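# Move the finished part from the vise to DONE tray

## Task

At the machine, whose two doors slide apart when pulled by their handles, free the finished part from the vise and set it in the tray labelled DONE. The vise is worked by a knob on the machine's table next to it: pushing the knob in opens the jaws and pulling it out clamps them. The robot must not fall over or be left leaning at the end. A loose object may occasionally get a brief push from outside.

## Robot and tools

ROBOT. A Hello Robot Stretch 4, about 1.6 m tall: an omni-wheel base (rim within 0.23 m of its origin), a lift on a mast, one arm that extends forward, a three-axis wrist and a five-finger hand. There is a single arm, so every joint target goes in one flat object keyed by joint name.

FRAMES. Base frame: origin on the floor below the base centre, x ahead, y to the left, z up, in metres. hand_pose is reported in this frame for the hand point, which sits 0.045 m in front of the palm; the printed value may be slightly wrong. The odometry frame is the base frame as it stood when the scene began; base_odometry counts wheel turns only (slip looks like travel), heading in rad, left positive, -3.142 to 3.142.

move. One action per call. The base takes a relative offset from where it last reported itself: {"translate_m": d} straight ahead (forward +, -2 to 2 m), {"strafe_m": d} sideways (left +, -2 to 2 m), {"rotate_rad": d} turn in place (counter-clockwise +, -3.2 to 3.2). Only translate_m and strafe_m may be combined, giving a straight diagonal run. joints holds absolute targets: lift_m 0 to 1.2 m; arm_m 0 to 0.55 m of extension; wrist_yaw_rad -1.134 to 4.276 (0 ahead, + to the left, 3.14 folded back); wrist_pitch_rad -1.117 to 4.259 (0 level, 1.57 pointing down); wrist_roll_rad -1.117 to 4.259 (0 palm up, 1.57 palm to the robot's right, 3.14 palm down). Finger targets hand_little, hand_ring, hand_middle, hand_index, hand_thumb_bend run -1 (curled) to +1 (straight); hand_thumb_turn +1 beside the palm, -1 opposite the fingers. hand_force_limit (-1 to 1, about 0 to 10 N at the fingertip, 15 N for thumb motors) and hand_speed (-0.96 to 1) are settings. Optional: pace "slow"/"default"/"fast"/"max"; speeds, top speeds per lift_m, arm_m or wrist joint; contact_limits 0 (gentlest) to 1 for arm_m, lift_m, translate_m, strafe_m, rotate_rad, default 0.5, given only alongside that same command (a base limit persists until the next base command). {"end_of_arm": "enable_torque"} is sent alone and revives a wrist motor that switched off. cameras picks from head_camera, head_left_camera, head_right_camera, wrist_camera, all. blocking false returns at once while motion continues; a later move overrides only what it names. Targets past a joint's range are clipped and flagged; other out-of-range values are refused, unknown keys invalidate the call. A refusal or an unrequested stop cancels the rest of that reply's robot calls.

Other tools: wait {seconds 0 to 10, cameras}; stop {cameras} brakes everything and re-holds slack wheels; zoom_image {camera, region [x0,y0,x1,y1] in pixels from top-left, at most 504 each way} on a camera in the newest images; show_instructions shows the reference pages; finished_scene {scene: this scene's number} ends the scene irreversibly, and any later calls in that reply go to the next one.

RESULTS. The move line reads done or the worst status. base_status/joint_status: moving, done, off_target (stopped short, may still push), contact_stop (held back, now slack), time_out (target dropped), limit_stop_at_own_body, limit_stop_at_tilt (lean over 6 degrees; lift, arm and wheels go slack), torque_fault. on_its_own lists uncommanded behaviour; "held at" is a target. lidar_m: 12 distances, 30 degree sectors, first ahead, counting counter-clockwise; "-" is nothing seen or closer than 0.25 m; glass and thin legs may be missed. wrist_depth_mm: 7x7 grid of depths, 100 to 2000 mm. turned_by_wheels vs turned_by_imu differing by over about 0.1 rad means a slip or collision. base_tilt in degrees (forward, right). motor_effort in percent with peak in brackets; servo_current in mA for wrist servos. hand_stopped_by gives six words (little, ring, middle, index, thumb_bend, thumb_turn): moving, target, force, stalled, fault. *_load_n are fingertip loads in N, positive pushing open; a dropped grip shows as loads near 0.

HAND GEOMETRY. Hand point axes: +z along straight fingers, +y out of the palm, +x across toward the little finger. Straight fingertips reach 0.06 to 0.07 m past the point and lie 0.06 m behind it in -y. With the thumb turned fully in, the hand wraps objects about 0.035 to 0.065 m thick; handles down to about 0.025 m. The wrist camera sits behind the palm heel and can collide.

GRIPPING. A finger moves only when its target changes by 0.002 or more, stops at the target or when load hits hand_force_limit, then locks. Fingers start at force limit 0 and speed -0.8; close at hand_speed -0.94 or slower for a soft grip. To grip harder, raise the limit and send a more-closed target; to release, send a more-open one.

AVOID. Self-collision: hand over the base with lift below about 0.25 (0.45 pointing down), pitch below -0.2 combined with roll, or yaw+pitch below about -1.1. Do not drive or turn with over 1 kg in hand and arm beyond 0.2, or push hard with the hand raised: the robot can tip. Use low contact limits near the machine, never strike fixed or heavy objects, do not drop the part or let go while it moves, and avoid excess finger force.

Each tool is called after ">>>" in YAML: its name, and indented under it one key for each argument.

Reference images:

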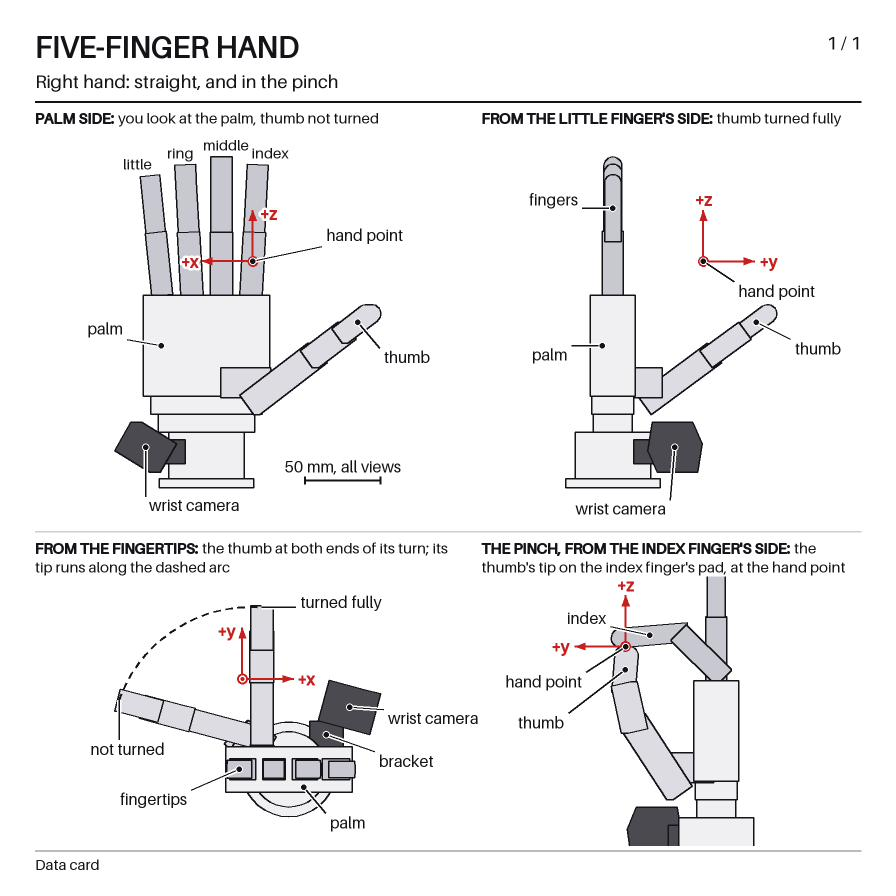

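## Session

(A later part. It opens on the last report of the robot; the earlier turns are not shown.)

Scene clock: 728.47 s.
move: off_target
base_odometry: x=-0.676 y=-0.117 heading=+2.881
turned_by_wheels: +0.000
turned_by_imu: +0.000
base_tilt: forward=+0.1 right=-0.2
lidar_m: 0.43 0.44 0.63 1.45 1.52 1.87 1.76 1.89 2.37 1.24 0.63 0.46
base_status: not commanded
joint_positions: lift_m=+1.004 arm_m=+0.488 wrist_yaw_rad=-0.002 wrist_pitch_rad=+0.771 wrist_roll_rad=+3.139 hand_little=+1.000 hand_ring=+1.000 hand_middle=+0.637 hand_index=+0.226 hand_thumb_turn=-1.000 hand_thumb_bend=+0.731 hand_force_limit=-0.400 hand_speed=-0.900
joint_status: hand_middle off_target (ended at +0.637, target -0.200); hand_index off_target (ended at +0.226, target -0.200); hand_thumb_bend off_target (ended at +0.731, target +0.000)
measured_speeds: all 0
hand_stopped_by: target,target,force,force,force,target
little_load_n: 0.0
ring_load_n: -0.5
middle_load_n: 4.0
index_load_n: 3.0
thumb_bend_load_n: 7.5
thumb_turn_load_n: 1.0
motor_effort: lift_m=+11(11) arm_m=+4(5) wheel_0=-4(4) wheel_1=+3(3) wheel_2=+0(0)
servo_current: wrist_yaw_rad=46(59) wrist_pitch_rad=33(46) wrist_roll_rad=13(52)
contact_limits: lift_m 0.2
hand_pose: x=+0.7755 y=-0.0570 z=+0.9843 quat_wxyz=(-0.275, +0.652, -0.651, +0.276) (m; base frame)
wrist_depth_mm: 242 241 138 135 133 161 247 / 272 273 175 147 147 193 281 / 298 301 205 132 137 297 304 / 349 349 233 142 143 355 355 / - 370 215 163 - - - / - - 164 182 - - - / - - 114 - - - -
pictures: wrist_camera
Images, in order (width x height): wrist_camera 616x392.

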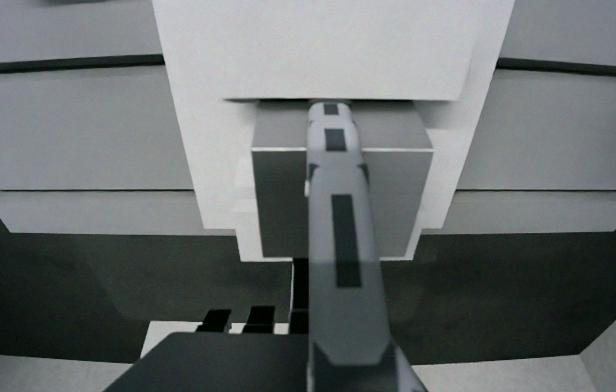

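>>> move:
  joints: {"hand_speed": 0.0, "hand_force_limit": 0.0, "hand_index": 0.7, "hand_middle": 0.7, "hand_thumb_bend": 0.77}

>>> move:
  joints: {"lift_m": 1.0095, "hand_speed": -0.9, "hand_force_limit": -0.4}
  pace: "slow"

>>> move:
  joints: {"hand_index": -0.2, "hand_middle": -0.2, "hand_thumb_bend": 0.0}
  cameras: ["wrist_camera"]

Scene clock: 738.77 s.
move: done
base_odometry: x=-0.676 y=-0.117 heading=+2.881
turned_by_wheels: +0.000
turned_by_imu: +0.000
base_tilt: forward=+0.0 right=-0.3
lidar_m: 0.43 0.43 0.65 1.43 1.52 1.82 1.78 1.87 2.36 1.22 0.63 0.49
base_status: not commanded
joint_positions: lift_m=+1.004 arm_m=+0.488 wrist_yaw_rad=-0.002 wrist_pitch_rad=+0.771 wrist_roll_rad=+3.139 hand_little=+1.000 hand_ring=+1.000 hand_middle=+0.700 hand_index=+0.700 hand_thumb_turn=-1.000 hand_thumb_bend=+0.770 hand_force_limit=+0.000 hand_speed=+0.000
joint_status: all done
measured_speeds: all 0
hand_stopped_by: target,target,target,target,target,target
little_load_n: 0.0
ring_load_n: 0.0
middle_load_n: -0.5
index_load_n: 0.0
thumb_bend_load_n: 0.0
thumb_turn_load_n: 0.0
motor_effort: lift_m=+11(11) arm_m=+4(5) wheel_0=-3(4) wheel_1=+2(3) wheel_2=-2(2)
servo_current: wrist_yaw_rad=46(46) wrist_pitch_rad=39(39) wrist_roll_rad=13(39)
contact_limits: lift_m 0.2
hand_pose: x=+0.7755 y=-0.0570 z=+0.9843 quat_wxyz=(-0.275, +0.651, -0.651, +0.276) (m; base frame)
wrist_depth_mm: 244 240 138 135 132 132 - / 271 273 150 147 146 183 274 / 297 298 204 135 141 287 301 / 347 349 230 145 142 351 351 / - 366 219 167 - - - / - - 164 186 - - - / - - 114 - - - -
pictures: none

Scene clock: 739.40 s.
move: done
base_odometry: x=-0.676 y=-0.117 heading=+2.881
turned_by_wheels: +0.000
turned_by_imu: +0.000
base_tilt: forward=+0.1 right=-0.2
lidar_m: 0.44 0.43 0.65 1.45 1.54 1.85 1.77 1.88 2.35 1.21 0.62 0.47
base_status: not commanded
joint_positions: lift_m=+1.009 arm_m=+0.488 wrist_yaw_rad=-0.002 wrist_pitch_rad=+0.771 wrist_roll_rad=+3.139 hand_little=+1.000 hand_ring=+1.000 hand_middle=+0.700 hand_index=+0.700 hand_thumb_turn=-1.000 hand_thumb_bend=+0.770 hand_force_limit=-0.400 hand_speed=-0.900
joint_status: all done
measured_speeds: all 0
hand_stopped_by: target,target,target,target,target,target
little_load_n: 0.0
ring_load_n: 0.0
middle_load_n: 0.0
index_load_n: 0.0
thumb_bend_load_n: 0.0
thumb_turn_load_n: 0.0
motor_effort: lift_m=+24(25) arm_m=+4(5) wheel_0=-3(3) wheel_1=+2(3) wheel_2=-2(2)
servo_current: wrist_yaw_rad=46(52) wrist_pitch_rad=33(46) wrist_roll_rad=20(39)
hand_pose: x=+0.7755 y=-0.0570 z=+0.9897 quat_wxyz=(-0.275, +0.651, -0.651, +0.276) (m; base frame)
wrist_depth_mm: 245 242 140 138 135 175 - / 278 276 155 149 150 194 282 / 300 300 206 137 146 290 301 / 336 336 232 151 - 342 343 / 375 375 252 169 - 379 - / - - 164 186 - - - / - - 114 - - - -
pictures: none

Scene clock: 742.80 s.
move: off_target
base_odometry: x=-0.676 y=-0.117 heading=+2.881
turned_by_wheels: +0.000
turned_by_imu: +0.000
base_tilt: forward=+0.0 right=-0.2
lidar_m: 0.43 0.41 0.64 1.45 1.52 1.87 1.80 1.89 2.36 1.23 0.63 0.47
base_status: not commanded
joint_positions: lift_m=+1.009 arm_m=+0.488 wrist_yaw_rad=-0.002 wrist_pitch_rad=+0.771 wrist_roll_rad=+3.139 hand_little=+1.000 hand_ring=+1.000 hand_middle=+0.562 hand_index=+0.264 hand_thumb_turn=-1.000 hand_thumb_bend=+0.683 hand_force_limit=-0.400 hand_speed=-0.900
joint_status: hand_middle off_target (ended at +0.562, target -0.200); hand_index off_target (ended at +0.264, target -0.200); hand_thumb_bend off_target (ended at +0.683, target +0.000)
measured_speeds: all 0
hand_stopped_by: target,target,force,force,force,target
little_load_n: 0.0
ring_load_n: 0.0
middle_load_n: 3.0
index_load_n: 5.0
thumb_bend_load_n: 5.5
thumb_turn_load_n: -0.5
motor_effort: lift_m=+24(24) arm_m=+4(4) wheel_0=-3(3) wheel_1=+3(3) wheel_2=-2(2)
servo_current: wrist_yaw_rad=46(52) wrist_pitch_rad=33(46) wrist_roll_rad=46(52)
hand_pose: x=+0.7755 y=-0.0570 z=+0.9898 quat_wxyz=(-0.275, +0.651, -0.651, +0.276) (m; base frame)
wrist_depth_mm: 247 244 142 139 137 176 - / 273 279 179 151 154 196 279 / 301 301 208 136 142 298 306 / 351 353 236 150 - 353 357 / - 373 218 167 - - - / - - 164 173 - - - / - - 114 - - - -
pictures: wrist_camera
Images, in order (width x height): wrist_camera 616x392.

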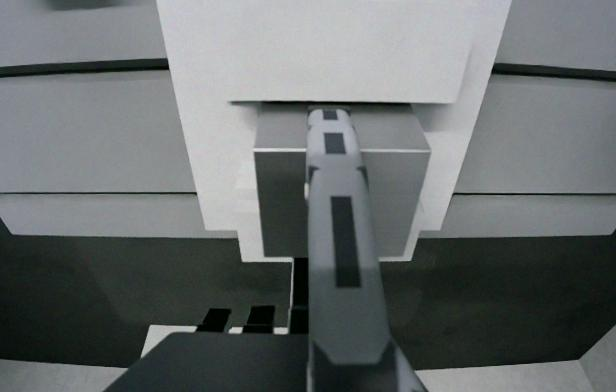

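>>> move:
  joints: {"hand_force_limit": 0.5, "hand_index": -0.3, "hand_middle": -0.3, "hand_thumb_bend": -0.1}
  cameras: ["wrist_camera"]

Scene clock: 751.13 s.
move: off_target
base_odometry: x=-0.676 y=-0.117 heading=+2.881
turned_by_wheels: +0.000
turned_by_imu: +0.000
base_tilt: forward=+0.0 right=-0.2
lidar_m: 0.44 0.43 0.64 1.45 1.53 1.84 1.81 1.86 2.35 1.23 0.63 0.47
base_status: not commanded
joint_positions: lift_m=+1.009 arm_m=+0.488 wrist_yaw_rad=-0.002 wrist_pitch_rad=+0.771 wrist_roll_rad=+3.139 hand_little=+1.000 hand_ring=+1.000 hand_middle=+0.249 hand_index=+0.248 hand_thumb_turn=-1.000 hand_thumb_bend=+0.682 hand_force_limit=+0.500 hand_speed=-0.900
joint_status: hand_middle off_target (ended at +0.249, target -0.300); hand_index off_target (ended at +0.248, target -0.300); hand_thumb_bend off_target (ended at +0.682, target -0.100); the others done
measured_speeds: all 0
hand_stopped_by: target,target,force,force,force,target
little_load_n: 0.0
ring_load_n: 0.0
middle_load_n: 10.5
index_load_n: 2.0
thumb_bend_load_n: 15.5
thumb_turn_load_n: 1.5
motor_effort: lift_m=+22(24) arm_m=+4(4) wheel_0=-3(3) wheel_1=+3(3) wheel_2=-2(2)
servo_current: wrist_yaw_rad=52(52) wrist_pitch_rad=33(46) wrist_roll_rad=26(46)
hand_pose: x=+0.7755 y=-0.0570 z=+0.9899 quat_wxyz=(-0.275, +0.651, -0.651, +0.276) (m; base frame)
wrist_depth_mm: 248 246 143 140 138 241 - / 277 278 181 153 153 198 283 / 304 306 211 136 140 301 309 / 355 357 238 151 - 359 359 / - 375 222 170 - - - / - - 164 164 - - - / - - 114 - - - -
pictures: wrist_camera
Images, in order (width x height): wrist_camera 616x392.

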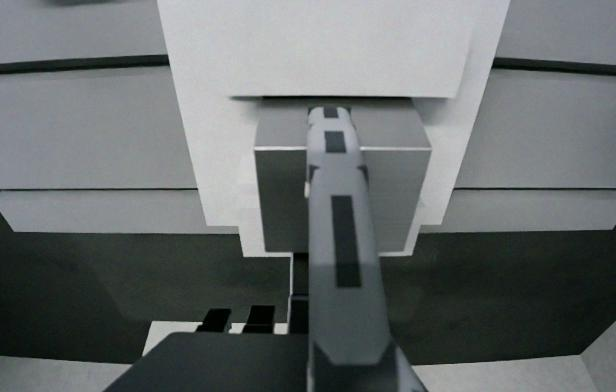

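>>> move:
  joints: {"hand_index": -0.45}

>>> move:
  joints: {"lift_m": 1.03}
  speeds: {"lift_m": 0.03}
  contact_limits: {"lift_m": 0.4}
  cameras: ["wrist_camera"]

Scene clock: 755.10 s.
move: off_target
base_odometry: x=-0.676 y=-0.117 heading=+2.881
turned_by_wheels: +0.000
turned_by_imu: +0.000
base_tilt: forward=+0.1 right=-0.2
lidar_m: 0.43 0.42 0.66 1.45 1.51 1.83 1.79 1.85 2.39 1.25 0.65 0.45
base_status: not commanded
joint_positions: lift_m=+1.009 arm_m=+0.488 wrist_yaw_rad=-0.002 wrist_pitch_rad=+0.771 wrist_roll_rad=+3.139 hand_little=+1.000 hand_ring=+1.000 hand_middle=+0.249 hand_index=+0.232 hand_thumb_turn=-1.000 hand_thumb_bend=+0.683 hand_force_limit=+0.500 hand_speed=-0.900
joint_status: hand_index off_target (ended at +0.232, target -0.450)
measured_speeds: all 0
hand_stopped_by: target,target,force,force,force,target
little_load_n: 0.0
ring_load_n: 0.0
middle_load_n: 7.5
index_load_n: 10.5
thumb_bend_load_n: 18.5
thumb_turn_load_n: 1.0
motor_effort: lift_m=+22(22) arm_m=+4(4) wheel_0=-3(3) wheel_1=+2(3) wheel_2=-2(2)
servo_current: wrist_yaw_rad=39(52) wrist_pitch_rad=33(46) wrist_roll_rad=20(46)
hand_pose: x=+0.7755 y=-0.0570 z=+0.9899 quat_wxyz=(-0.275, +0.651, -0.651, +0.276) (m; base frame)
wrist_depth_mm: 248 246 143 140 138 242 - / 277 279 180 153 153 198 281 / 304 306 211 136 140 301 309 / 355 355 239 151 - 359 359 / - 379 222 170 - - - / - - 164 164 - - - / - - 114 - - - -
pictures: none

Scene clock: 756.17 s.
move: done
base_odometry: x=-0.676 y=-0.117 heading=+2.881
turned_by_wheels: +0.000
turned_by_imu: +0.000
base_tilt: forward=+0.1 right=-0.3
lidar_m: 0.42 0.43 0.64 1.43 1.53 1.84 1.81 1.87 2.37 1.24 0.63 0.47
base_status: not commanded
joint_positions: lift_m=+1.029 arm_m=+0.488 wrist_yaw_rad=-0.002 wrist_pitch_rad=+0.774 wrist_roll_rad=+3.139 hand_little=+1.000 hand_ring=+1.000 hand_middle=+0.249 hand_index=+0.232 hand_thumb_turn=-1.000 hand_thumb_bend=+0.683 hand_force_limit=+0.500 hand_speed=-0.900
joint_status: all done
measured_speeds: all 0
hand_stopped_by: target,target,force,force,force,target
little_load_n: 0.0
ring_load_n: 0.5
middle_load_n: 8.0
index_load_n: 10.5
thumb_bend_load_n: 17.5
thumb_turn_load_n: -0.5
motor_effort: lift_m=+26(31) arm_m=-4(4) wheel_0=-3(3) wheel_1=+2(3) wheel_2=-1(2)
servo_current: wrist_yaw_rad=46(59) wrist_pitch_rad=39(46) wrist_roll_rad=39(39)
contact_limits: lift_m 0.4
hand_pose: x=+0.7751 y=-0.0569 z=+1.0099 quat_wxyz=(-0.274, +0.652, -0.652, +0.275) (m; base frame)
wrist_depth_mm: 265 263 181 156 153 193 - / 294 296 205 163 165 278 296 / 320 322 228 136 140 317 324 / 370 375 257 151 - 377 375 / - - 392 171 - - - / - - 164 164 - - - / - - 114 - - - -
pictures: wrist_camera
Images, in order (width x height): wrist_camera 616x392.

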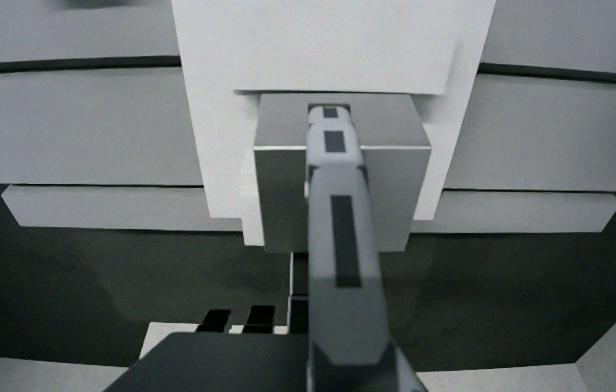

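>>> move:
  joints: {"lift_m": 1.09}
  speeds: {"lift_m": 0.06}
  contact_limits: {"lift_m": 0.4}
  cameras: ["wrist_camera", "head_camera"]

Scene clock: 761.80 s.
move: done
base_odometry: x=-0.676 y=-0.117 heading=+2.881
turned_by_wheels: +0.000
turned_by_imu: +0.000
base_tilt: forward=+0.2 right=-0.2
lidar_m: 0.43 0.43 0.66 1.43 1.51 1.83 1.80 1.86 2.37 1.25 0.65 0.45
base_status: not commanded
joint_positions: lift_m=+1.089 arm_m=+0.488 wrist_yaw_rad=-0.002 wrist_pitch_rad=+0.774 wrist_roll_rad=+3.139 hand_little=+1.000 hand_ring=+1.000 hand_middle=+0.249 hand_index=+0.232 hand_thumb_turn=-1.000 hand_thumb_bend=+0.683 hand_force_limit=+0.500 hand_speed=-0.900
joint_status: all done
measured_speeds: all 0
hand_stopped_by: target,target,force,force,force,target
little_load_n: 0.0
ring_load_n: 0.0
middle_load_n: 8.0
index_load_n: 10.5
thumb_bend_load_n: 18.0
thumb_turn_load_n: -0.5
motor_effort: lift_m=+26(29) arm_m=-4(4) wheel_0=-3(3) wheel_1=+3(3) wheel_2=-1(1)
servo_current: wrist_yaw_rad=52(52) wrist_pitch_rad=39(46) wrist_roll_rad=13(46)
contact_limits: lift_m 0.4
hand_pose: x=+0.7751 y=-0.0569 z=+1.0699 quat_wxyz=(-0.274, +0.652, -0.652, +0.275) (m; base frame)
wrist_depth_mm: 336 330 247 211 213 343 - / 347 351 278 257 263 353 349 / 387 392 375 137 140 394 394 / - 430 418 147 - 433 430 / - - - 170 - - - / - - 164 164 - - - / - - 114 - - - -
pictures: head_camera, wrist_camera
Images, in order (width x height): head_camera 420x560, wrist_camera 616x392.

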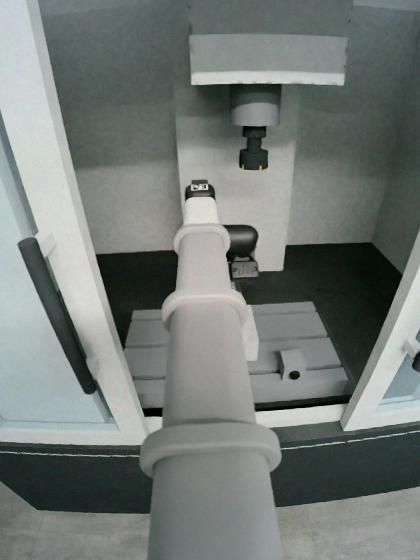

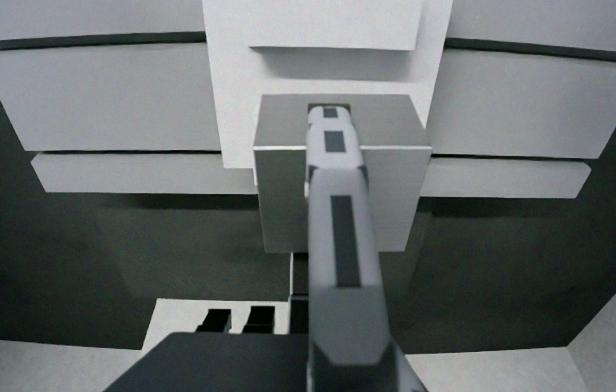

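>>> move:
  joints: {"arm_m": 0.02}
  speeds: {"arm_m": 0.2}

>>> move:
  base: {"translate_m": -0.3}

>>> move:
  base: {"rotate_rad": 3.14}
  pace: "slow"
  cameras: ["all"]

Scene clock: 774.47 s.
move: done
base_odometry: x=-0.676 y=-0.117 heading=+2.881
turned_by_wheels: +0.000
turned_by_imu: +0.000
base_tilt: forward=+0.1 right=-0.3
lidar_m: 0.42 0.44 0.65 1.44 1.50 1.86 1.79 1.87 2.38 1.23 0.64 0.48
base_status: not commanded
joint_positions: lift_m=+1.089 arm_m=+0.020 wrist_yaw_rad=-0.002 wrist_pitch_rad=+0.774 wrist_roll_rad=+3.139 hand_little=+1.000 hand_ring=+1.000 hand_middle=+0.249 hand_index=+0.232 hand_thumb_turn=-1.000 hand_thumb_bend=+0.683 hand_force_limit=+0.500 hand_speed=-0.900
joint_status: all done
measured_speeds: all 0
hand_stopped_by: target,target,force,force,force,target
little_load_n: 0.0
ring_load_n: 0.0
middle_load_n: 8.0
index_load_n: 10.5
thumb_bend_load_n: 17.5
thumb_turn_load_n: 0.0
motor_effort: lift_m=+26(26) arm_m=-5(7) wheel_0=-3(3) wheel_1=+3(3) wheel_2=+0(1)
servo_current: wrist_yaw_rad=46(59) wrist_pitch_rad=39(46) wrist_roll_rad=39(52)
contact_limits: lift_m 0.4
hand_pose: x=+0.3072 y=-0.0569 z=+1.0699 quat_wxyz=(-0.274, +0.652, -0.652, +0.275) (m; base frame)
wrist_depth_mm: - - - - - - - / - - - 163 - - - / - - - 136 140 - - / 442 564 569 151 - 466 452 / 384 525 530 175 - 525 379 / - 609 484 164 - - - / - - 114 - - - -
pictures: none

Scene clock: 776.93 s.
move: done
base_odometry: x=-0.386 y=-0.194 heading=+2.881
turned_by_wheels: +0.000
turned_by_imu: +0.001
base_tilt: forward=+0.1 right=-0.1
lidar_m: 0.72 0.69 1.06 1.42 1.50 1.51 1.48 1.56 2.34 2.28 1.08 0.75
base_status: done
joint_positions: lift_m=+1.089 arm_m=+0.020 wrist_yaw_rad=-0.002 wrist_pitch_rad=+0.774 wrist_roll_rad=+3.139 hand_little=+1.000 hand_ring=+1.000 hand_middle=+0.249 hand_index=+0.232 hand_thumb_turn=-1.000 hand_thumb_bend=+0.683 hand_force_limit=+0.500 hand_speed=-0.900
joint_status: not commanded
measured_speeds: all 0
hand_stopped_by: target,target,force,force,force,target
little_load_n: 0.0
ring_load_n: 0.0
middle_load_n: 8.0
index_load_n: 10.5
thumb_bend_load_n: 18.0
thumb_turn_load_n: -0.5
motor_effort: lift_m=+26(26) arm_m=-4(5) wheel_0=-3(13) wheel_1=-4(9) wheel_2=+0(11)
servo_current: wrist_yaw_rad=52(52) wrist_pitch_rad=39(46) wrist_roll_rad=26(46)
contact_limits: lift_m 0.4
hand_pose: x=+0.3072 y=-0.0569 z=+1.0699 quat_wxyz=(-0.274, +0.652, -0.652, +0.275) (m; base frame)
wrist_depth_mm: - - - - - - - / - - - 163 - - - / - - - 136 140 - - / - - - 147 - - - / - - - 170 - - - / 647 654 185 164 - 654 647 / - 580 114 - - - -
pictures: none

Scene clock: 781.37 s.
move: done
base_odometry: x=-0.386 y=-0.194 heading=-0.264
turned_by_wheels: +3.139
turned_by_imu: +3.130
base_tilt: forward=+0.0 right=-0.2
lidar_m: 1.44 1.53 2.37 2.26 1.09 0.76 0.73 0.75 1.07 1.44 1.48 1.53
base_status: done
joint_positions: lift_m=+1.089 arm_m=+0.020 wrist_yaw_rad=-0.002 wrist_pitch_rad=+0.774 wrist_roll_rad=+3.139 hand_little=+1.000 hand_ring=+1.000 hand_middle=+0.249 hand_index=+0.232 hand_thumb_turn=-1.000 hand_thumb_bend=+0.683 hand_force_limit=+0.500 hand_speed=-0.900
joint_status: not commanded
measured_speeds: all 0
hand_stopped_by: target,target,force,force,force,target
little_load_n: 0.0
ring_load_n: 0.0
middle_load_n: 8.0
index_load_n: 10.5
thumb_bend_load_n: 17.5
thumb_turn_load_n: 0.0
motor_effort: lift_m=+26(26) arm_m=-5(5) wheel_0=-6(11) wheel_1=-5(8) wheel_2=-3(7)
servo_current: wrist_yaw_rad=52(59) wrist_pitch_rad=33(46) wrist_roll_rad=33(52)
contact_limits: lift_m 0.4
hand_pose: x=+0.3072 y=-0.0569 z=+1.0699 quat_wxyz=(-0.274, +0.652, -0.652, +0.275) (m; base frame)
wrist_depth_mm: - - - - - - - / - - - 163 - - - / - - - 136 140 - - / - - - 151 - - - / - - - 170 - - - / - - 1983 170 - - - / - - 114 - - - -
pictures: head_camera, head_left_camera, head_right_camera, wrist_camera
Images, in order (width x height): head_camera 420x560, head_left_camera 420x672, head_right_camera 420x672, wrist_camera 616x392.

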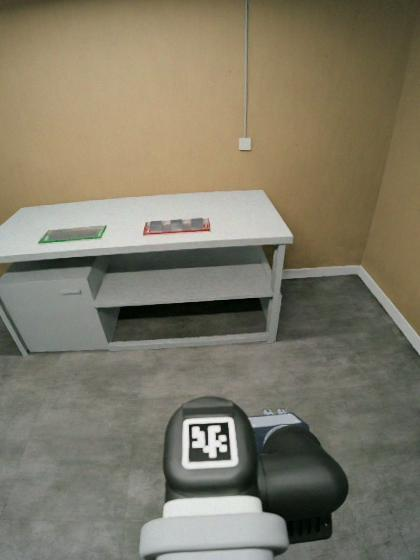

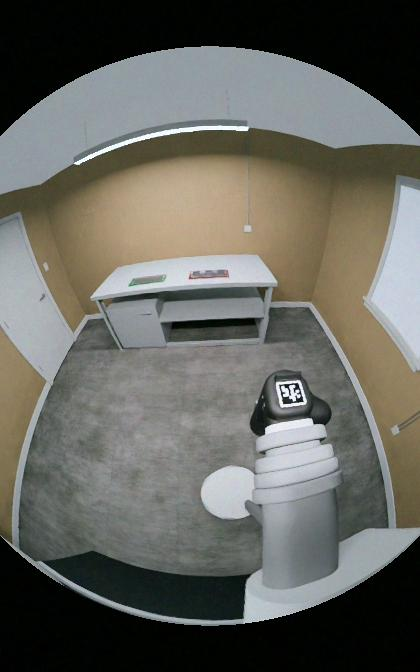

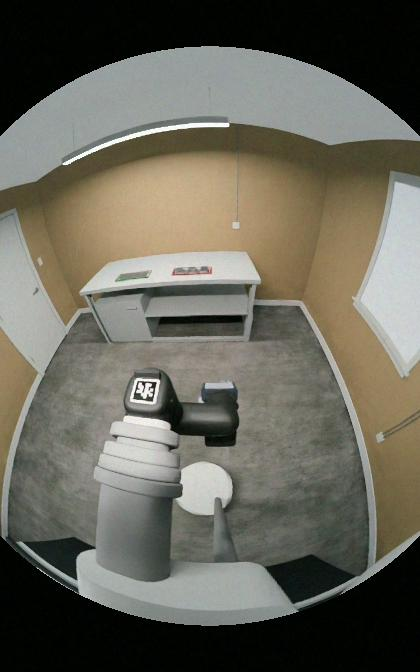

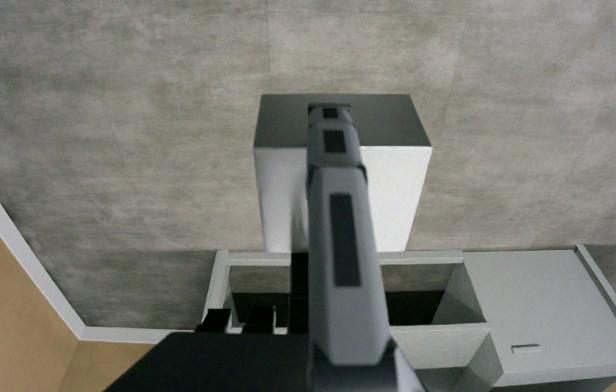

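>>> zoom_image:
  camera: "head_camera"
  region: [20, 200, 230, 270]

Scaled by 2.400 from the camera's 420x560 image, which has a finer 1200x1600 frame.

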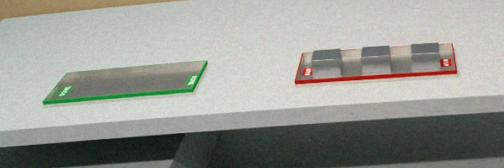

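>>> zoom_image:
  camera: "head_camera"
  region: [36, 222, 110, 246]

>>> zoom_image:
  camera: "head_camera"
  region: [140, 215, 215, 237]

Scaled by 6.811 from the camera's 420x560 image, which has a finer 1200x1600 frame.

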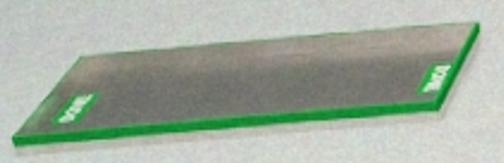

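Scaled by 6.720 from the camera's 420x560 image, which has a finer 1200x1600 frame.

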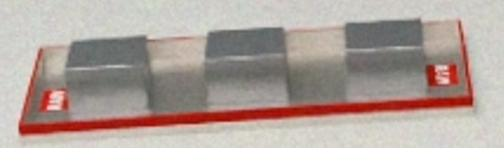

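>>> move:
  base: {"translate_m": 0.7, "strafe_m": 0.5}
  cameras: ["head_camera", "wrist_camera"]

Scene clock: 801.57 s.
move: done
base_odometry: x=+0.420 y=+0.106 heading=-0.264
turned_by_wheels: +0.000
turned_by_imu: +0.000
base_tilt: forward=+0.1 right=-0.2
lidar_m: 0.75 0.81 1.09 1.77 1.85 1.41 1.46 1.52 2.05 1.89 1.14 0.81
base_status: done
joint_positions: lift_m=+1.089 arm_m=+0.020 wrist_yaw_rad=-0.002 wrist_pitch_rad=+0.774 wrist_roll_rad=+3.139 hand_little=+1.000 hand_ring=+1.000 hand_middle=+0.249 hand_index=+0.232 hand_thumb_turn=-1.000 hand_thumb_bend=+0.683 hand_force_limit=+0.500 hand_speed=-0.900
joint_status: not commanded
measured_speeds: all 0
hand_stopped_by: target,target,force,force,force,target
little_load_n: 0.0
ring_load_n: 0.0
middle_load_n: 8.0
index_load_n: 10.5
thumb_bend_load_n: 17.5
thumb_turn_load_n: 0.0
motor_effort: lift_m=+25(26) arm_m=-4(5) wheel_0=-4(13) wheel_1=+2(13) wheel_2=-1(10)
servo_current: wrist_yaw_rad=52(59) wrist_pitch_rad=33(46) wrist_roll_rad=20(46)
contact_limits: lift_m 0.4
hand_pose: x=+0.3072 y=-0.0569 z=+1.0699 quat_wxyz=(-0.274, +0.652, -0.652, +0.275) (m; base frame)
wrist_depth_mm: - - - - - - - / - - - 163 - - - / 1205 - - 136 140 - - / - - - 147 - - - / - - - 170 - - - / - - 164 164 - - - / - 715 114 - - - -
pictures: head_camera, wrist_camera
Images, in order (width x height): head_camera 420x560, wrist_camera 616x392.

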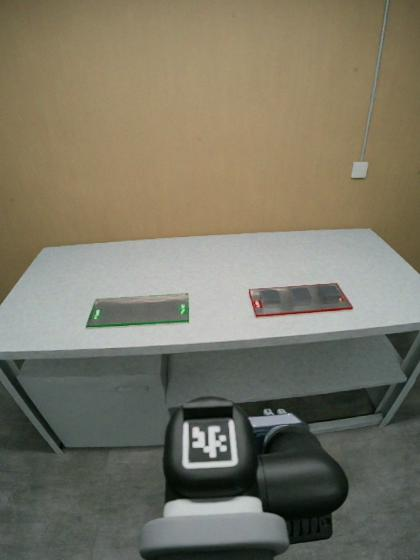

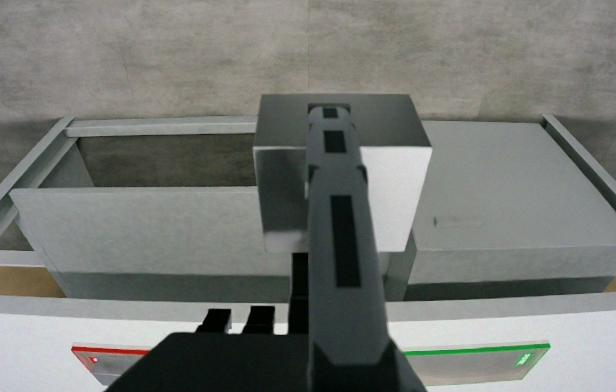

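>>> move:
  base: {"translate_m": 0.35, "strafe_m": 0.29}
  joints: {"arm_m": 0.2}
  cameras: ["head_camera", "wrist_camera"]

Scene clock: 814.77 s.
move: done
base_odometry: x=+0.833 y=+0.294 heading=-0.264
turned_by_wheels: +0.000
turned_by_imu: +0.000
base_tilt: forward=+0.1 right=-0.3
lidar_m: 0.39 0.43 0.57 1.46 1.56 1.83 1.80 1.90 2.35 2.19 0.61 0.43
base_status: done
joint_positions: lift_m=+1.089 arm_m=+0.200 wrist_yaw_rad=-0.002 wrist_pitch_rad=+0.774 wrist_roll_rad=+3.139 hand_little=+1.000 hand_ring=+1.000 hand_middle=+0.249 hand_index=+0.232 hand_thumb_turn=-1.000 hand_thumb_bend=+0.683 hand_force_limit=+0.500 hand_speed=-0.900
joint_status: all done
measured_speeds: all 0
hand_stopped_by: target,target,force,force,force,target
little_load_n: 0.0
ring_load_n: 0.0
middle_load_n: 8.0
index_load_n: 11.0
thumb_bend_load_n: 18.0
thumb_turn_load_n: 0.0
motor_effort: lift_m=+25(26) arm_m=+4(6) wheel_0=-4(11) wheel_1=+4(13) wheel_2=-2(9)
servo_current: wrist_yaw_rad=39(52) wrist_pitch_rad=39(46) wrist_roll_rad=33(52)
contact_limits: lift_m 0.4
hand_pose: x=+0.4870 y=-0.0569 z=+1.0698 quat_wxyz=(-0.274, +0.652, -0.652, +0.275) (m; base frame)
wrist_depth_mm: - - - - - - - / - - - 163 - - - / - - 410 136 140 410 - / - - - 147 - - - / - - - 170 - - - / - - 163 164 - - - / - - 114 - - - -
pictures: head_camera, wrist_camera
Images, in order (width x height): head_camera 420x560, wrist_camera 616x392.

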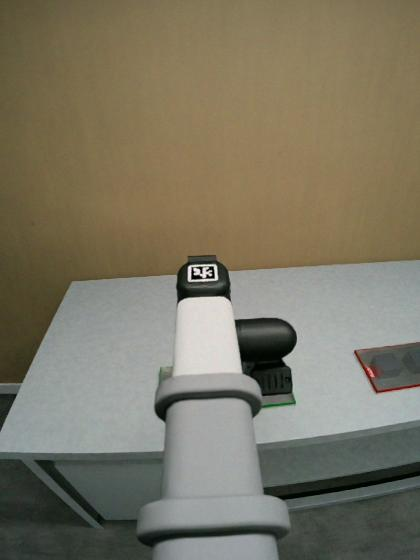

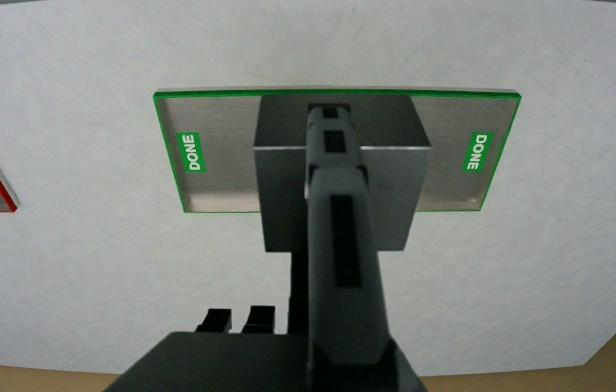

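>>> move:
  joints: {"arm_m": 0.345, "lift_m": 0.96}
  speeds: {"arm_m": 0.2, "lift_m": 0.1}
  cameras: ["head_camera", "wrist_camera"]

Scene clock: 823.33 s.
move: done
base_odometry: x=+0.833 y=+0.294 heading=-0.264
turned_by_wheels: +0.000
turned_by_imu: +0.000
base_tilt: forward=+0.0 right=-0.2
lidar_m: 0.40 0.43 0.60 1.49 1.51 1.80 1.82 1.89 2.33 2.20 0.64 0.45
base_status: not commanded
joint_positions: lift_m=+0.960 arm_m=+0.345 wrist_yaw_rad=-0.002 wrist_pitch_rad=+0.774 wrist_roll_rad=+3.139 hand_little=+1.000 hand_ring=+1.000 hand_middle=+0.249 hand_index=+0.232 hand_thumb_turn=-1.000 hand_thumb_bend=+0.683 hand_force_limit=+0.500 hand_speed=-0.900
joint_status: all done
measured_speeds: all 0
hand_stopped_by: target,target,force,force,force,target
little_load_n: 0.0
ring_load_n: 0.0
middle_load_n: 8.0
index_load_n: 10.5
thumb_bend_load_n: 18.0
thumb_turn_load_n: -0.5
motor_effort: lift_m=+16(24) arm_m=+4(6) wheel_0=-4(4) wheel_1=+5(5) wheel_2=-2(2)
servo_current: wrist_yaw_rad=46(52) wrist_pitch_rad=39(46) wrist_roll_rad=33(52)
hand_pose: x=+0.6320 y=-0.0569 z=+0.9406 quat_wxyz=(-0.274, +0.652, -0.652, +0.275) (m; base frame)
wrist_depth_mm: 207 210 211 216 216 213 - / 220 231 233 224 229 233 231 / - 258 253 136 140 260 259 / - 265 265 147 - 273 - / - - - 170 - - - / - - 164 164 - - - / - - 114 - - - -
pictures: head_camera, wrist_camera
Images, in order (width x height): head_camera 420x560, wrist_camera 616x392.

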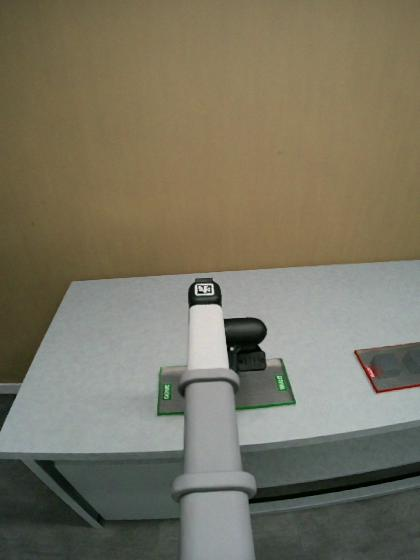

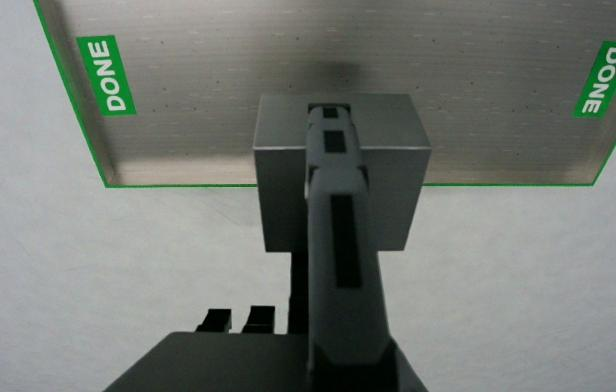

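>>> move:
  joints: {"arm_m": 0.337, "lift_m": 0.932}
  speeds: {"arm_m": 0.1, "lift_m": 0.05}
  contact_limits: {"lift_m": 0.1}
  cameras: ["wrist_camera"]

Scene clock: 830.03 s.
move: done
base_odometry: x=+0.833 y=+0.294 heading=-0.264
turned_by_wheels: +0.000
turned_by_imu: +0.000
base_tilt: forward=+0.1 right=-0.2
lidar_m: 0.40 0.44 0.59 1.45 1.57 1.78 1.82 1.89 2.33 2.18 0.64 0.46
base_status: not commanded
joint_positions: lift_m=+0.932 arm_m=+0.337 wrist_yaw_rad=-0.002 wrist_pitch_rad=+0.774 wrist_roll_rad=+3.139 hand_little=+1.000 hand_ring=+1.000 hand_middle=+0.249 hand_index=+0.232 hand_thumb_turn=-1.000 hand_thumb_bend=+0.683 hand_force_limit=+0.500 hand_speed=-0.900
joint_status: all done
measured_speeds: all 0
hand_stopped_by: target,target,force,force,force,target
little_load_n: 0.0
ring_load_n: 0.0
middle_load_n: 8.0
index_load_n: 11.0
thumb_bend_load_n: 17.5
thumb_turn_load_n: -0.5
motor_effort: lift_m=+16(18) arm_m=-5(6) wheel_0=-4(4) wheel_1=+4(5) wheel_2=-2(2)
servo_current: wrist_yaw_rad=46(52) wrist_pitch_rad=39(39) wrist_roll_rad=46(46)
contact_limits: lift_m 0.1
hand_pose: x=+0.6241 y=-0.0569 z=+0.9126 quat_wxyz=(-0.274, +0.652, -0.652, +0.275) (m; base frame)
wrist_depth_mm: 185 183 188 188 189 184 - / 196 202 204 196 200 204 207 / 217 226 222 136 140 227 227 / - 251 250 147 - 251 251 / - - - 170 - - - / - - 164 164 - - - / - - 114 - - - -
pictures: wrist_camera
Images, in order (width x height): wrist_camera 616x392.

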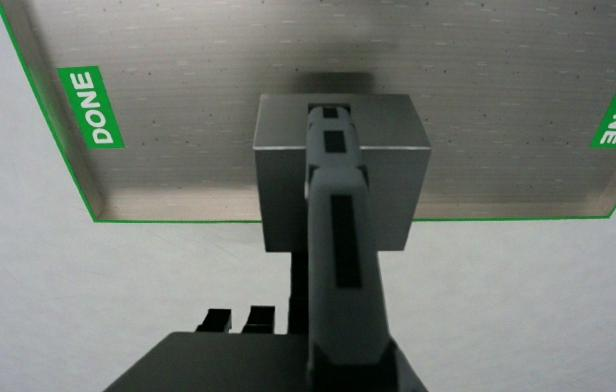

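>>> move:
  joints: {"lift_m": 0.915}
  speeds: {"lift_m": 0.02}
  contact_limits: {"lift_m": 0.0}
  cameras: ["wrist_camera"]

Scene clock: 834.33 s.
move: done
base_odometry: x=+0.833 y=+0.294 heading=-0.264
turned_by_wheels: +0.000
turned_by_imu: +0.000
base_tilt: forward=+0.1 right=-0.3
lidar_m: 0.41 0.43 0.60 1.46 1.57 1.82 1.79 1.89 2.32 2.18 0.63 0.46
base_status: not commanded
joint_positions: lift_m=+0.915 arm_m=+0.337 wrist_yaw_rad=-0.002 wrist_pitch_rad=+0.774 wrist_roll_rad=+3.139 hand_little=+1.000 hand_ring=+1.000 hand_middle=+0.249 hand_index=+0.232 hand_thumb_turn=-1.000 hand_thumb_bend=+0.683 hand_force_limit=+0.500 hand_speed=-0.900
joint_status: all done
measured_speeds: all 0
hand_stopped_by: target,target,force,force,force,target
little_load_n: 0.0
ring_load_n: 0.0
middle_load_n: 8.0
index_load_n: 10.5
thumb_bend_load_n: 17.5
thumb_turn_load_n: 0.0
motor_effort: lift_m=+16(18) arm_m=-5(5) wheel_0=-4(4) wheel_1=+5(5) wheel_2=-2(2)
servo_current: wrist_yaw_rad=39(59) wrist_pitch_rad=39(46) wrist_roll_rad=26(52)
contact_limits: lift_m 0
hand_pose: x=+0.6241 y=-0.0569 z=+0.8956 quat_wxyz=(-0.274, +0.652, -0.652, +0.275) (m; base frame)
wrist_depth_mm: 169 170 168 169 172 168 - / 183 186 190 179 183 186 185 / 201 207 207 136 140 208 208 / 219 233 233 147 - 235 235 / - 243 237 170 - - - / - - 164 164 - - - / - - 114 - - - -
pictures: wrist_camera
Images, in order (width x height): wrist_camera 616x392.

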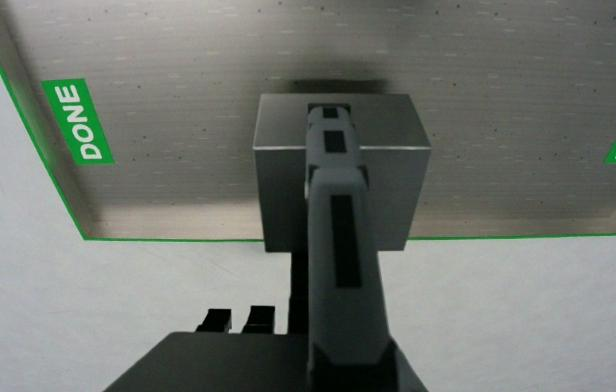

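>>> move:
  joints: {"lift_m": 0.905}
  speeds: {"lift_m": 0.02}
  contact_limits: {"lift_m": 0.0}
  cameras: ["wrist_camera"]

Scene clock: 837.47 s.
move: done
base_odometry: x=+0.833 y=+0.294 heading=-0.264
turned_by_wheels: +0.000
turned_by_imu: +0.000
base_tilt: forward=+0.0 right=-0.2
lidar_m: 0.39 0.44 0.59 1.46 1.52 1.80 1.81 1.88 2.32 2.18 0.63 0.45
base_status: not commanded
joint_positions: lift_m=+0.905 arm_m=+0.337 wrist_yaw_rad=-0.002 wrist_pitch_rad=+0.774 wrist_roll_rad=+3.139 hand_little=+1.000 hand_ring=+1.000 hand_middle=+0.249 hand_index=+0.232 hand_thumb_turn=-1.000 hand_thumb_bend=+0.683 hand_force_limit=+0.500 hand_speed=-0.900
joint_status: all done
measured_speeds: all 0
hand_stopped_by: target,target,force,force,force,target
little_load_n: 0.0
ring_load_n: 0.0
middle_load_n: 8.0
index_load_n: 10.5
thumb_bend_load_n: 17.5
thumb_turn_load_n: -0.5
motor_effort: lift_m=+16(17) arm_m=-5(5) wheel_0=-4(4) wheel_1=+4(5) wheel_2=-2(2)
servo_current: wrist_yaw_rad=46(52) wrist_pitch_rad=39(46) wrist_roll_rad=26(39)
contact_limits: lift_m 0
hand_pose: x=+0.6241 y=-0.0569 z=+0.8856 quat_wxyz=(-0.274, +0.652, -0.652, +0.275) (m; base frame)
wrist_depth_mm: 160 158 162 160 159 161 - / 174 175 176 170 172 176 - / 190 195 195 137 140 196 196 / 214 220 221 147 - 221 222 / - 235 236 170 - 235 - / - - 164 164 - - - / - - 114 - - - -
pictures: wrist_camera
Images, in order (width x height): wrist_camera 616x392.

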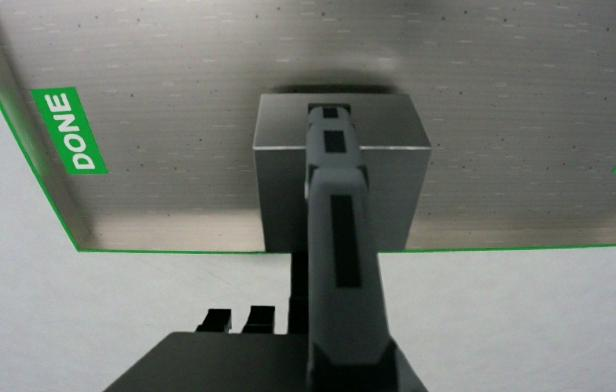

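>>> move:
  joints: {"lift_m": 0.898}
  speeds: {"lift_m": 0.02}
  contact_limits: {"lift_m": 0.0}
  cameras: ["wrist_camera"]

Scene clock: 840.30 s.
move: done
base_odometry: x=+0.833 y=+0.294 heading=-0.264
turned_by_wheels: +0.000
turned_by_imu: +0.000
base_tilt: forward=+0.0 right=-0.2
lidar_m: 0.41 0.42 0.58 1.47 1.56 1.79 1.83 1.89 2.31 2.17 0.63 0.45
base_status: not commanded
joint_positions: lift_m=+0.898 arm_m=+0.337 wrist_yaw_rad=-0.002 wrist_pitch_rad=+0.774 wrist_roll_rad=+3.139 hand_little=+1.000 hand_ring=+1.000 hand_middle=+0.249 hand_index=+0.232 hand_thumb_turn=-1.000 hand_thumb_bend=+0.683 hand_force_limit=+0.500 hand_speed=-0.900
joint_status: all done
measured_speeds: all 0
hand_stopped_by: target,target,force,force,force,target
little_load_n: 0.0
ring_load_n: 0.0
middle_load_n: 8.0
index_load_n: 11.0
thumb_bend_load_n: 18.0
thumb_turn_load_n: -0.5
motor_effort: lift_m=+16(18) arm_m=-4(5) wheel_0=-4(4) wheel_1=+4(5) wheel_2=-2(2)
servo_current: wrist_yaw_rad=46(59) wrist_pitch_rad=33(46) wrist_roll_rad=33(33)
contact_limits: lift_m 0
hand_pose: x=+0.6241 y=-0.0569 z=+0.8786 quat_wxyz=(-0.274, +0.652, -0.652, +0.275) (m; base frame)
wrist_depth_mm: 153 154 153 156 156 153 - / 167 168 169 163 163 169 - / 185 187 188 136 140 187 191 / 206 211 211 147 153 212 212 / - 228 229 170 - 230 - / - - 164 164 - - - / - - 114 - - - -
pictures: wrist_camera
Images, in order (width x height): wrist_camera 616x392.

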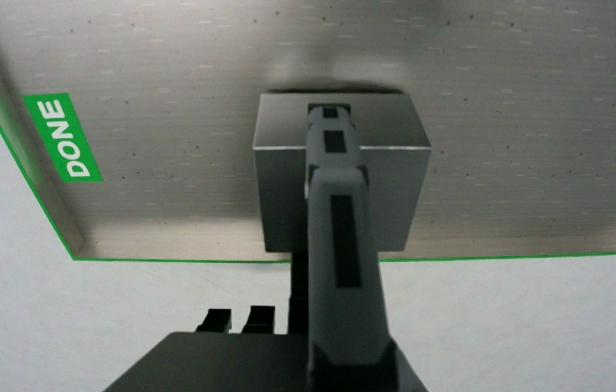

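>>> move:
  joints: {"lift_m": 0.892}
  speeds: {"lift_m": 0.02}
  contact_limits: {"lift_m": 0.0}
  cameras: ["wrist_camera"]

Scene clock: 843.97 s.
move: done
base_odometry: x=+0.833 y=+0.294 heading=-0.264
turned_by_wheels: +0.000
turned_by_imu: +0.000
base_tilt: forward=+0.1 right=-0.2
lidar_m: 0.39 0.44 0.58 1.47 1.55 1.81 1.83 1.90 2.34 2.18 0.64 0.43
base_status: not commanded
joint_positions: lift_m=+0.892 arm_m=+0.337 wrist_yaw_rad=-0.002 wrist_pitch_rad=+0.774 wrist_roll_rad=+3.139 hand_little=+1.000 hand_ring=+1.000 hand_middle=+0.249 hand_index=+0.232 hand_thumb_turn=-1.000 hand_thumb_bend=+0.683 hand_force_limit=+0.500 hand_speed=-0.900
joint_status: all done
measured_speeds: all 0
hand_stopped_by: target,target,force,force,force,target
little_load_n: 0.0
ring_load_n: 0.0
middle_load_n: 7.0
index_load_n: 8.5
thumb_bend_load_n: 19.0
thumb_turn_load_n: -2.0
motor_effort: lift_m=+13(16) arm_m=-4(5) wheel_0=-4(4) wheel_1=+5(5) wheel_2=-2(2)
servo_current: wrist_yaw_rad=59(59) wrist_pitch_rad=39(46) wrist_roll_rad=33(39)
contact_limits: lift_m 0
hand_pose: x=+0.6241 y=-0.0569 z=+0.8728 quat_wxyz=(-0.274, +0.652, -0.652, +0.275) (m; base frame)
wrist_depth_mm: 149 150 149 149 149 151 - / 165 163 164 161 161 164 163 / 181 182 186 137 140 183 - / 200 206 206 156 148 207 207 / - 223 224 175 - 224 - / - - 164 165 - - - / - - 114 - - - -
pictures: wrist_camera
Images, in order (width x height): wrist_camera 616x392.

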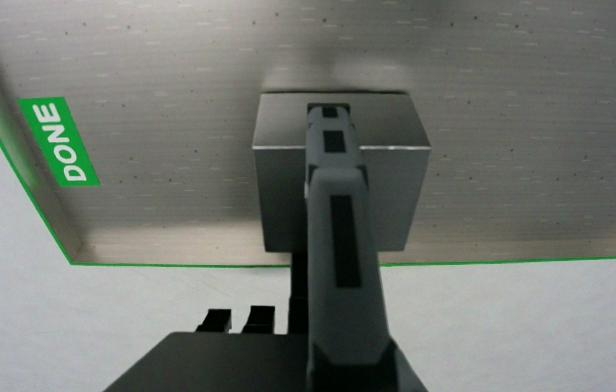

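>>> move:
  joints: {"hand_index": 0.7, "hand_middle": 0.7, "hand_thumb_bend": 0.9, "hand_speed": -0.7}
  cameras: ["wrist_camera"]

>>> move:
  joints: {"lift_m": 1.05}
  cameras: ["wrist_camera"]

Scene clock: 848.63 s.
move: done
base_odometry: x=+0.833 y=+0.294 heading=-0.264
turned_by_wheels: +0.000
turned_by_imu: +0.000
base_tilt: forward=+0.1 right=-0.2
lidar_m: 0.41 0.42 0.60 1.45 1.55 1.82 1.82 1.87 2.29 2.18 0.61 0.45
base_status: not commanded
joint_positions: lift_m=+0.892 arm_m=+0.337 wrist_yaw_rad=-0.002 wrist_pitch_rad=+0.774 wrist_roll_rad=+3.139 hand_little=+1.000 hand_ring=+1.000 hand_middle=+0.700 hand_index=+0.700 hand_thumb_turn=-1.000 hand_thumb_bend=+0.900 hand_force_limit=+0.500 hand_speed=-0.700
joint_status: all done
measured_speeds: all 0
hand_stopped_by: target,target,target,target,target,target
little_load_n: 0.0
ring_load_n: 0.0
middle_load_n: 0.0
index_load_n: 0.0
thumb_bend_load_n: 0.0
thumb_turn_load_n: 0.0
motor_effort: lift_m=+14(14) arm_m=+4(4) wheel_0=-3(4) wheel_1=+4(5) wheel_2=-2(2)
servo_current: wrist_yaw_rad=46(52) wrist_pitch_rad=33(46) wrist_roll_rad=20(39)
contact_limits: lift_m 0
hand_pose: x=+0.6239 y=-0.0569 z=+0.8727 quat_wxyz=(-0.274, +0.652, -0.652, +0.275) (m; base frame)
wrist_depth_mm: 149 150 148 148 148 150 - / 165 163 164 161 161 164 163 / 180 181 187 143 143 183 - / 200 205 206 157 - 206 206 / - 225 225 175 - 224 224 / - - 164 186 - - - / - - 114 - - - -
pictures: wrist_camera
Images, in order (width x height): wrist_camera 616x392.

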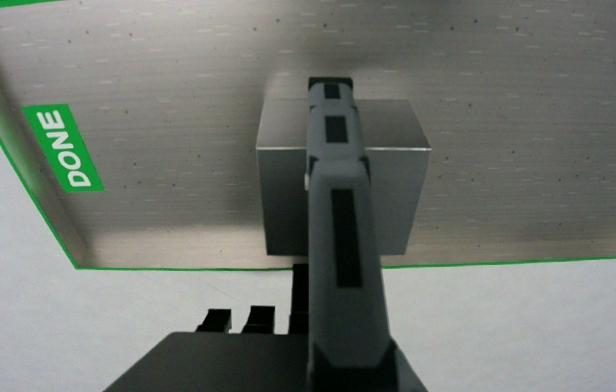

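Scene clock: 850.37 s.
move: done
base_odometry: x=+0.833 y=+0.294 heading=-0.264
turned_by_wheels: +0.000
turned_by_imu: +0.000
base_tilt: forward=+0.0 right=-0.2
lidar_m: 0.41 0.44 0.58 1.45 1.55 1.80 1.82 1.91 2.34 2.20 0.61 0.43
base_status: not commanded
joint_positions: lift_m=+1.050 arm_m=+0.337 wrist_yaw_rad=-0.002 wrist_pitch_rad=+0.774 wrist_roll_rad=+3.139 hand_little=+1.000 hand_ring=+1.000 hand_middle=+0.700 hand_index=+0.700 hand_thumb_turn=-1.000 hand_thumb_bend=+0.900 hand_force_limit=+0.500 hand_speed=-0.700
joint_status: all done
measured_speeds: all 0
hand_stopped_by: target,target,target,target,target,target
little_load_n: 0.0
ring_load_n: 0.0
middle_load_n: 0.0
index_load_n: 0.0
thumb_bend_load_n: 0.0
thumb_turn_load_n: 0.0
motor_effort: lift_m=+24(29) arm_m=+4(4) wheel_0=-3(4) wheel_1=+5(5) wheel_2=-2(2)
servo_current: wrist_yaw_rad=46(59) wrist_pitch_rad=39(46) wrist_roll_rad=46(46)
hand_pose: x=+0.6239 y=-0.0569 z=+1.0299 quat_wxyz=(-0.274, +0.652, -0.652, +0.275) (m; base frame)
wrist_depth_mm: - 296 301 268 294 300 298 / - 325 327 281 327 325 322 / - - - - - 340 - / - - - - - - - / - - - - - - - / - - 164 186 - - - / - - 114 - - - -
pictures: wrist_camera
Images, in order (width x height): wrist_camera 616x392.

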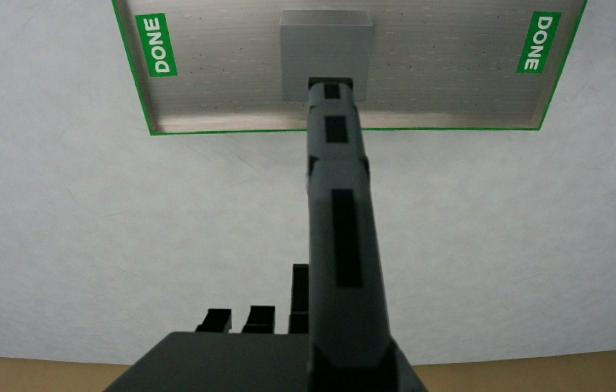

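>>> finished_scene:
  scene: 1

The scene is finished: the task was done.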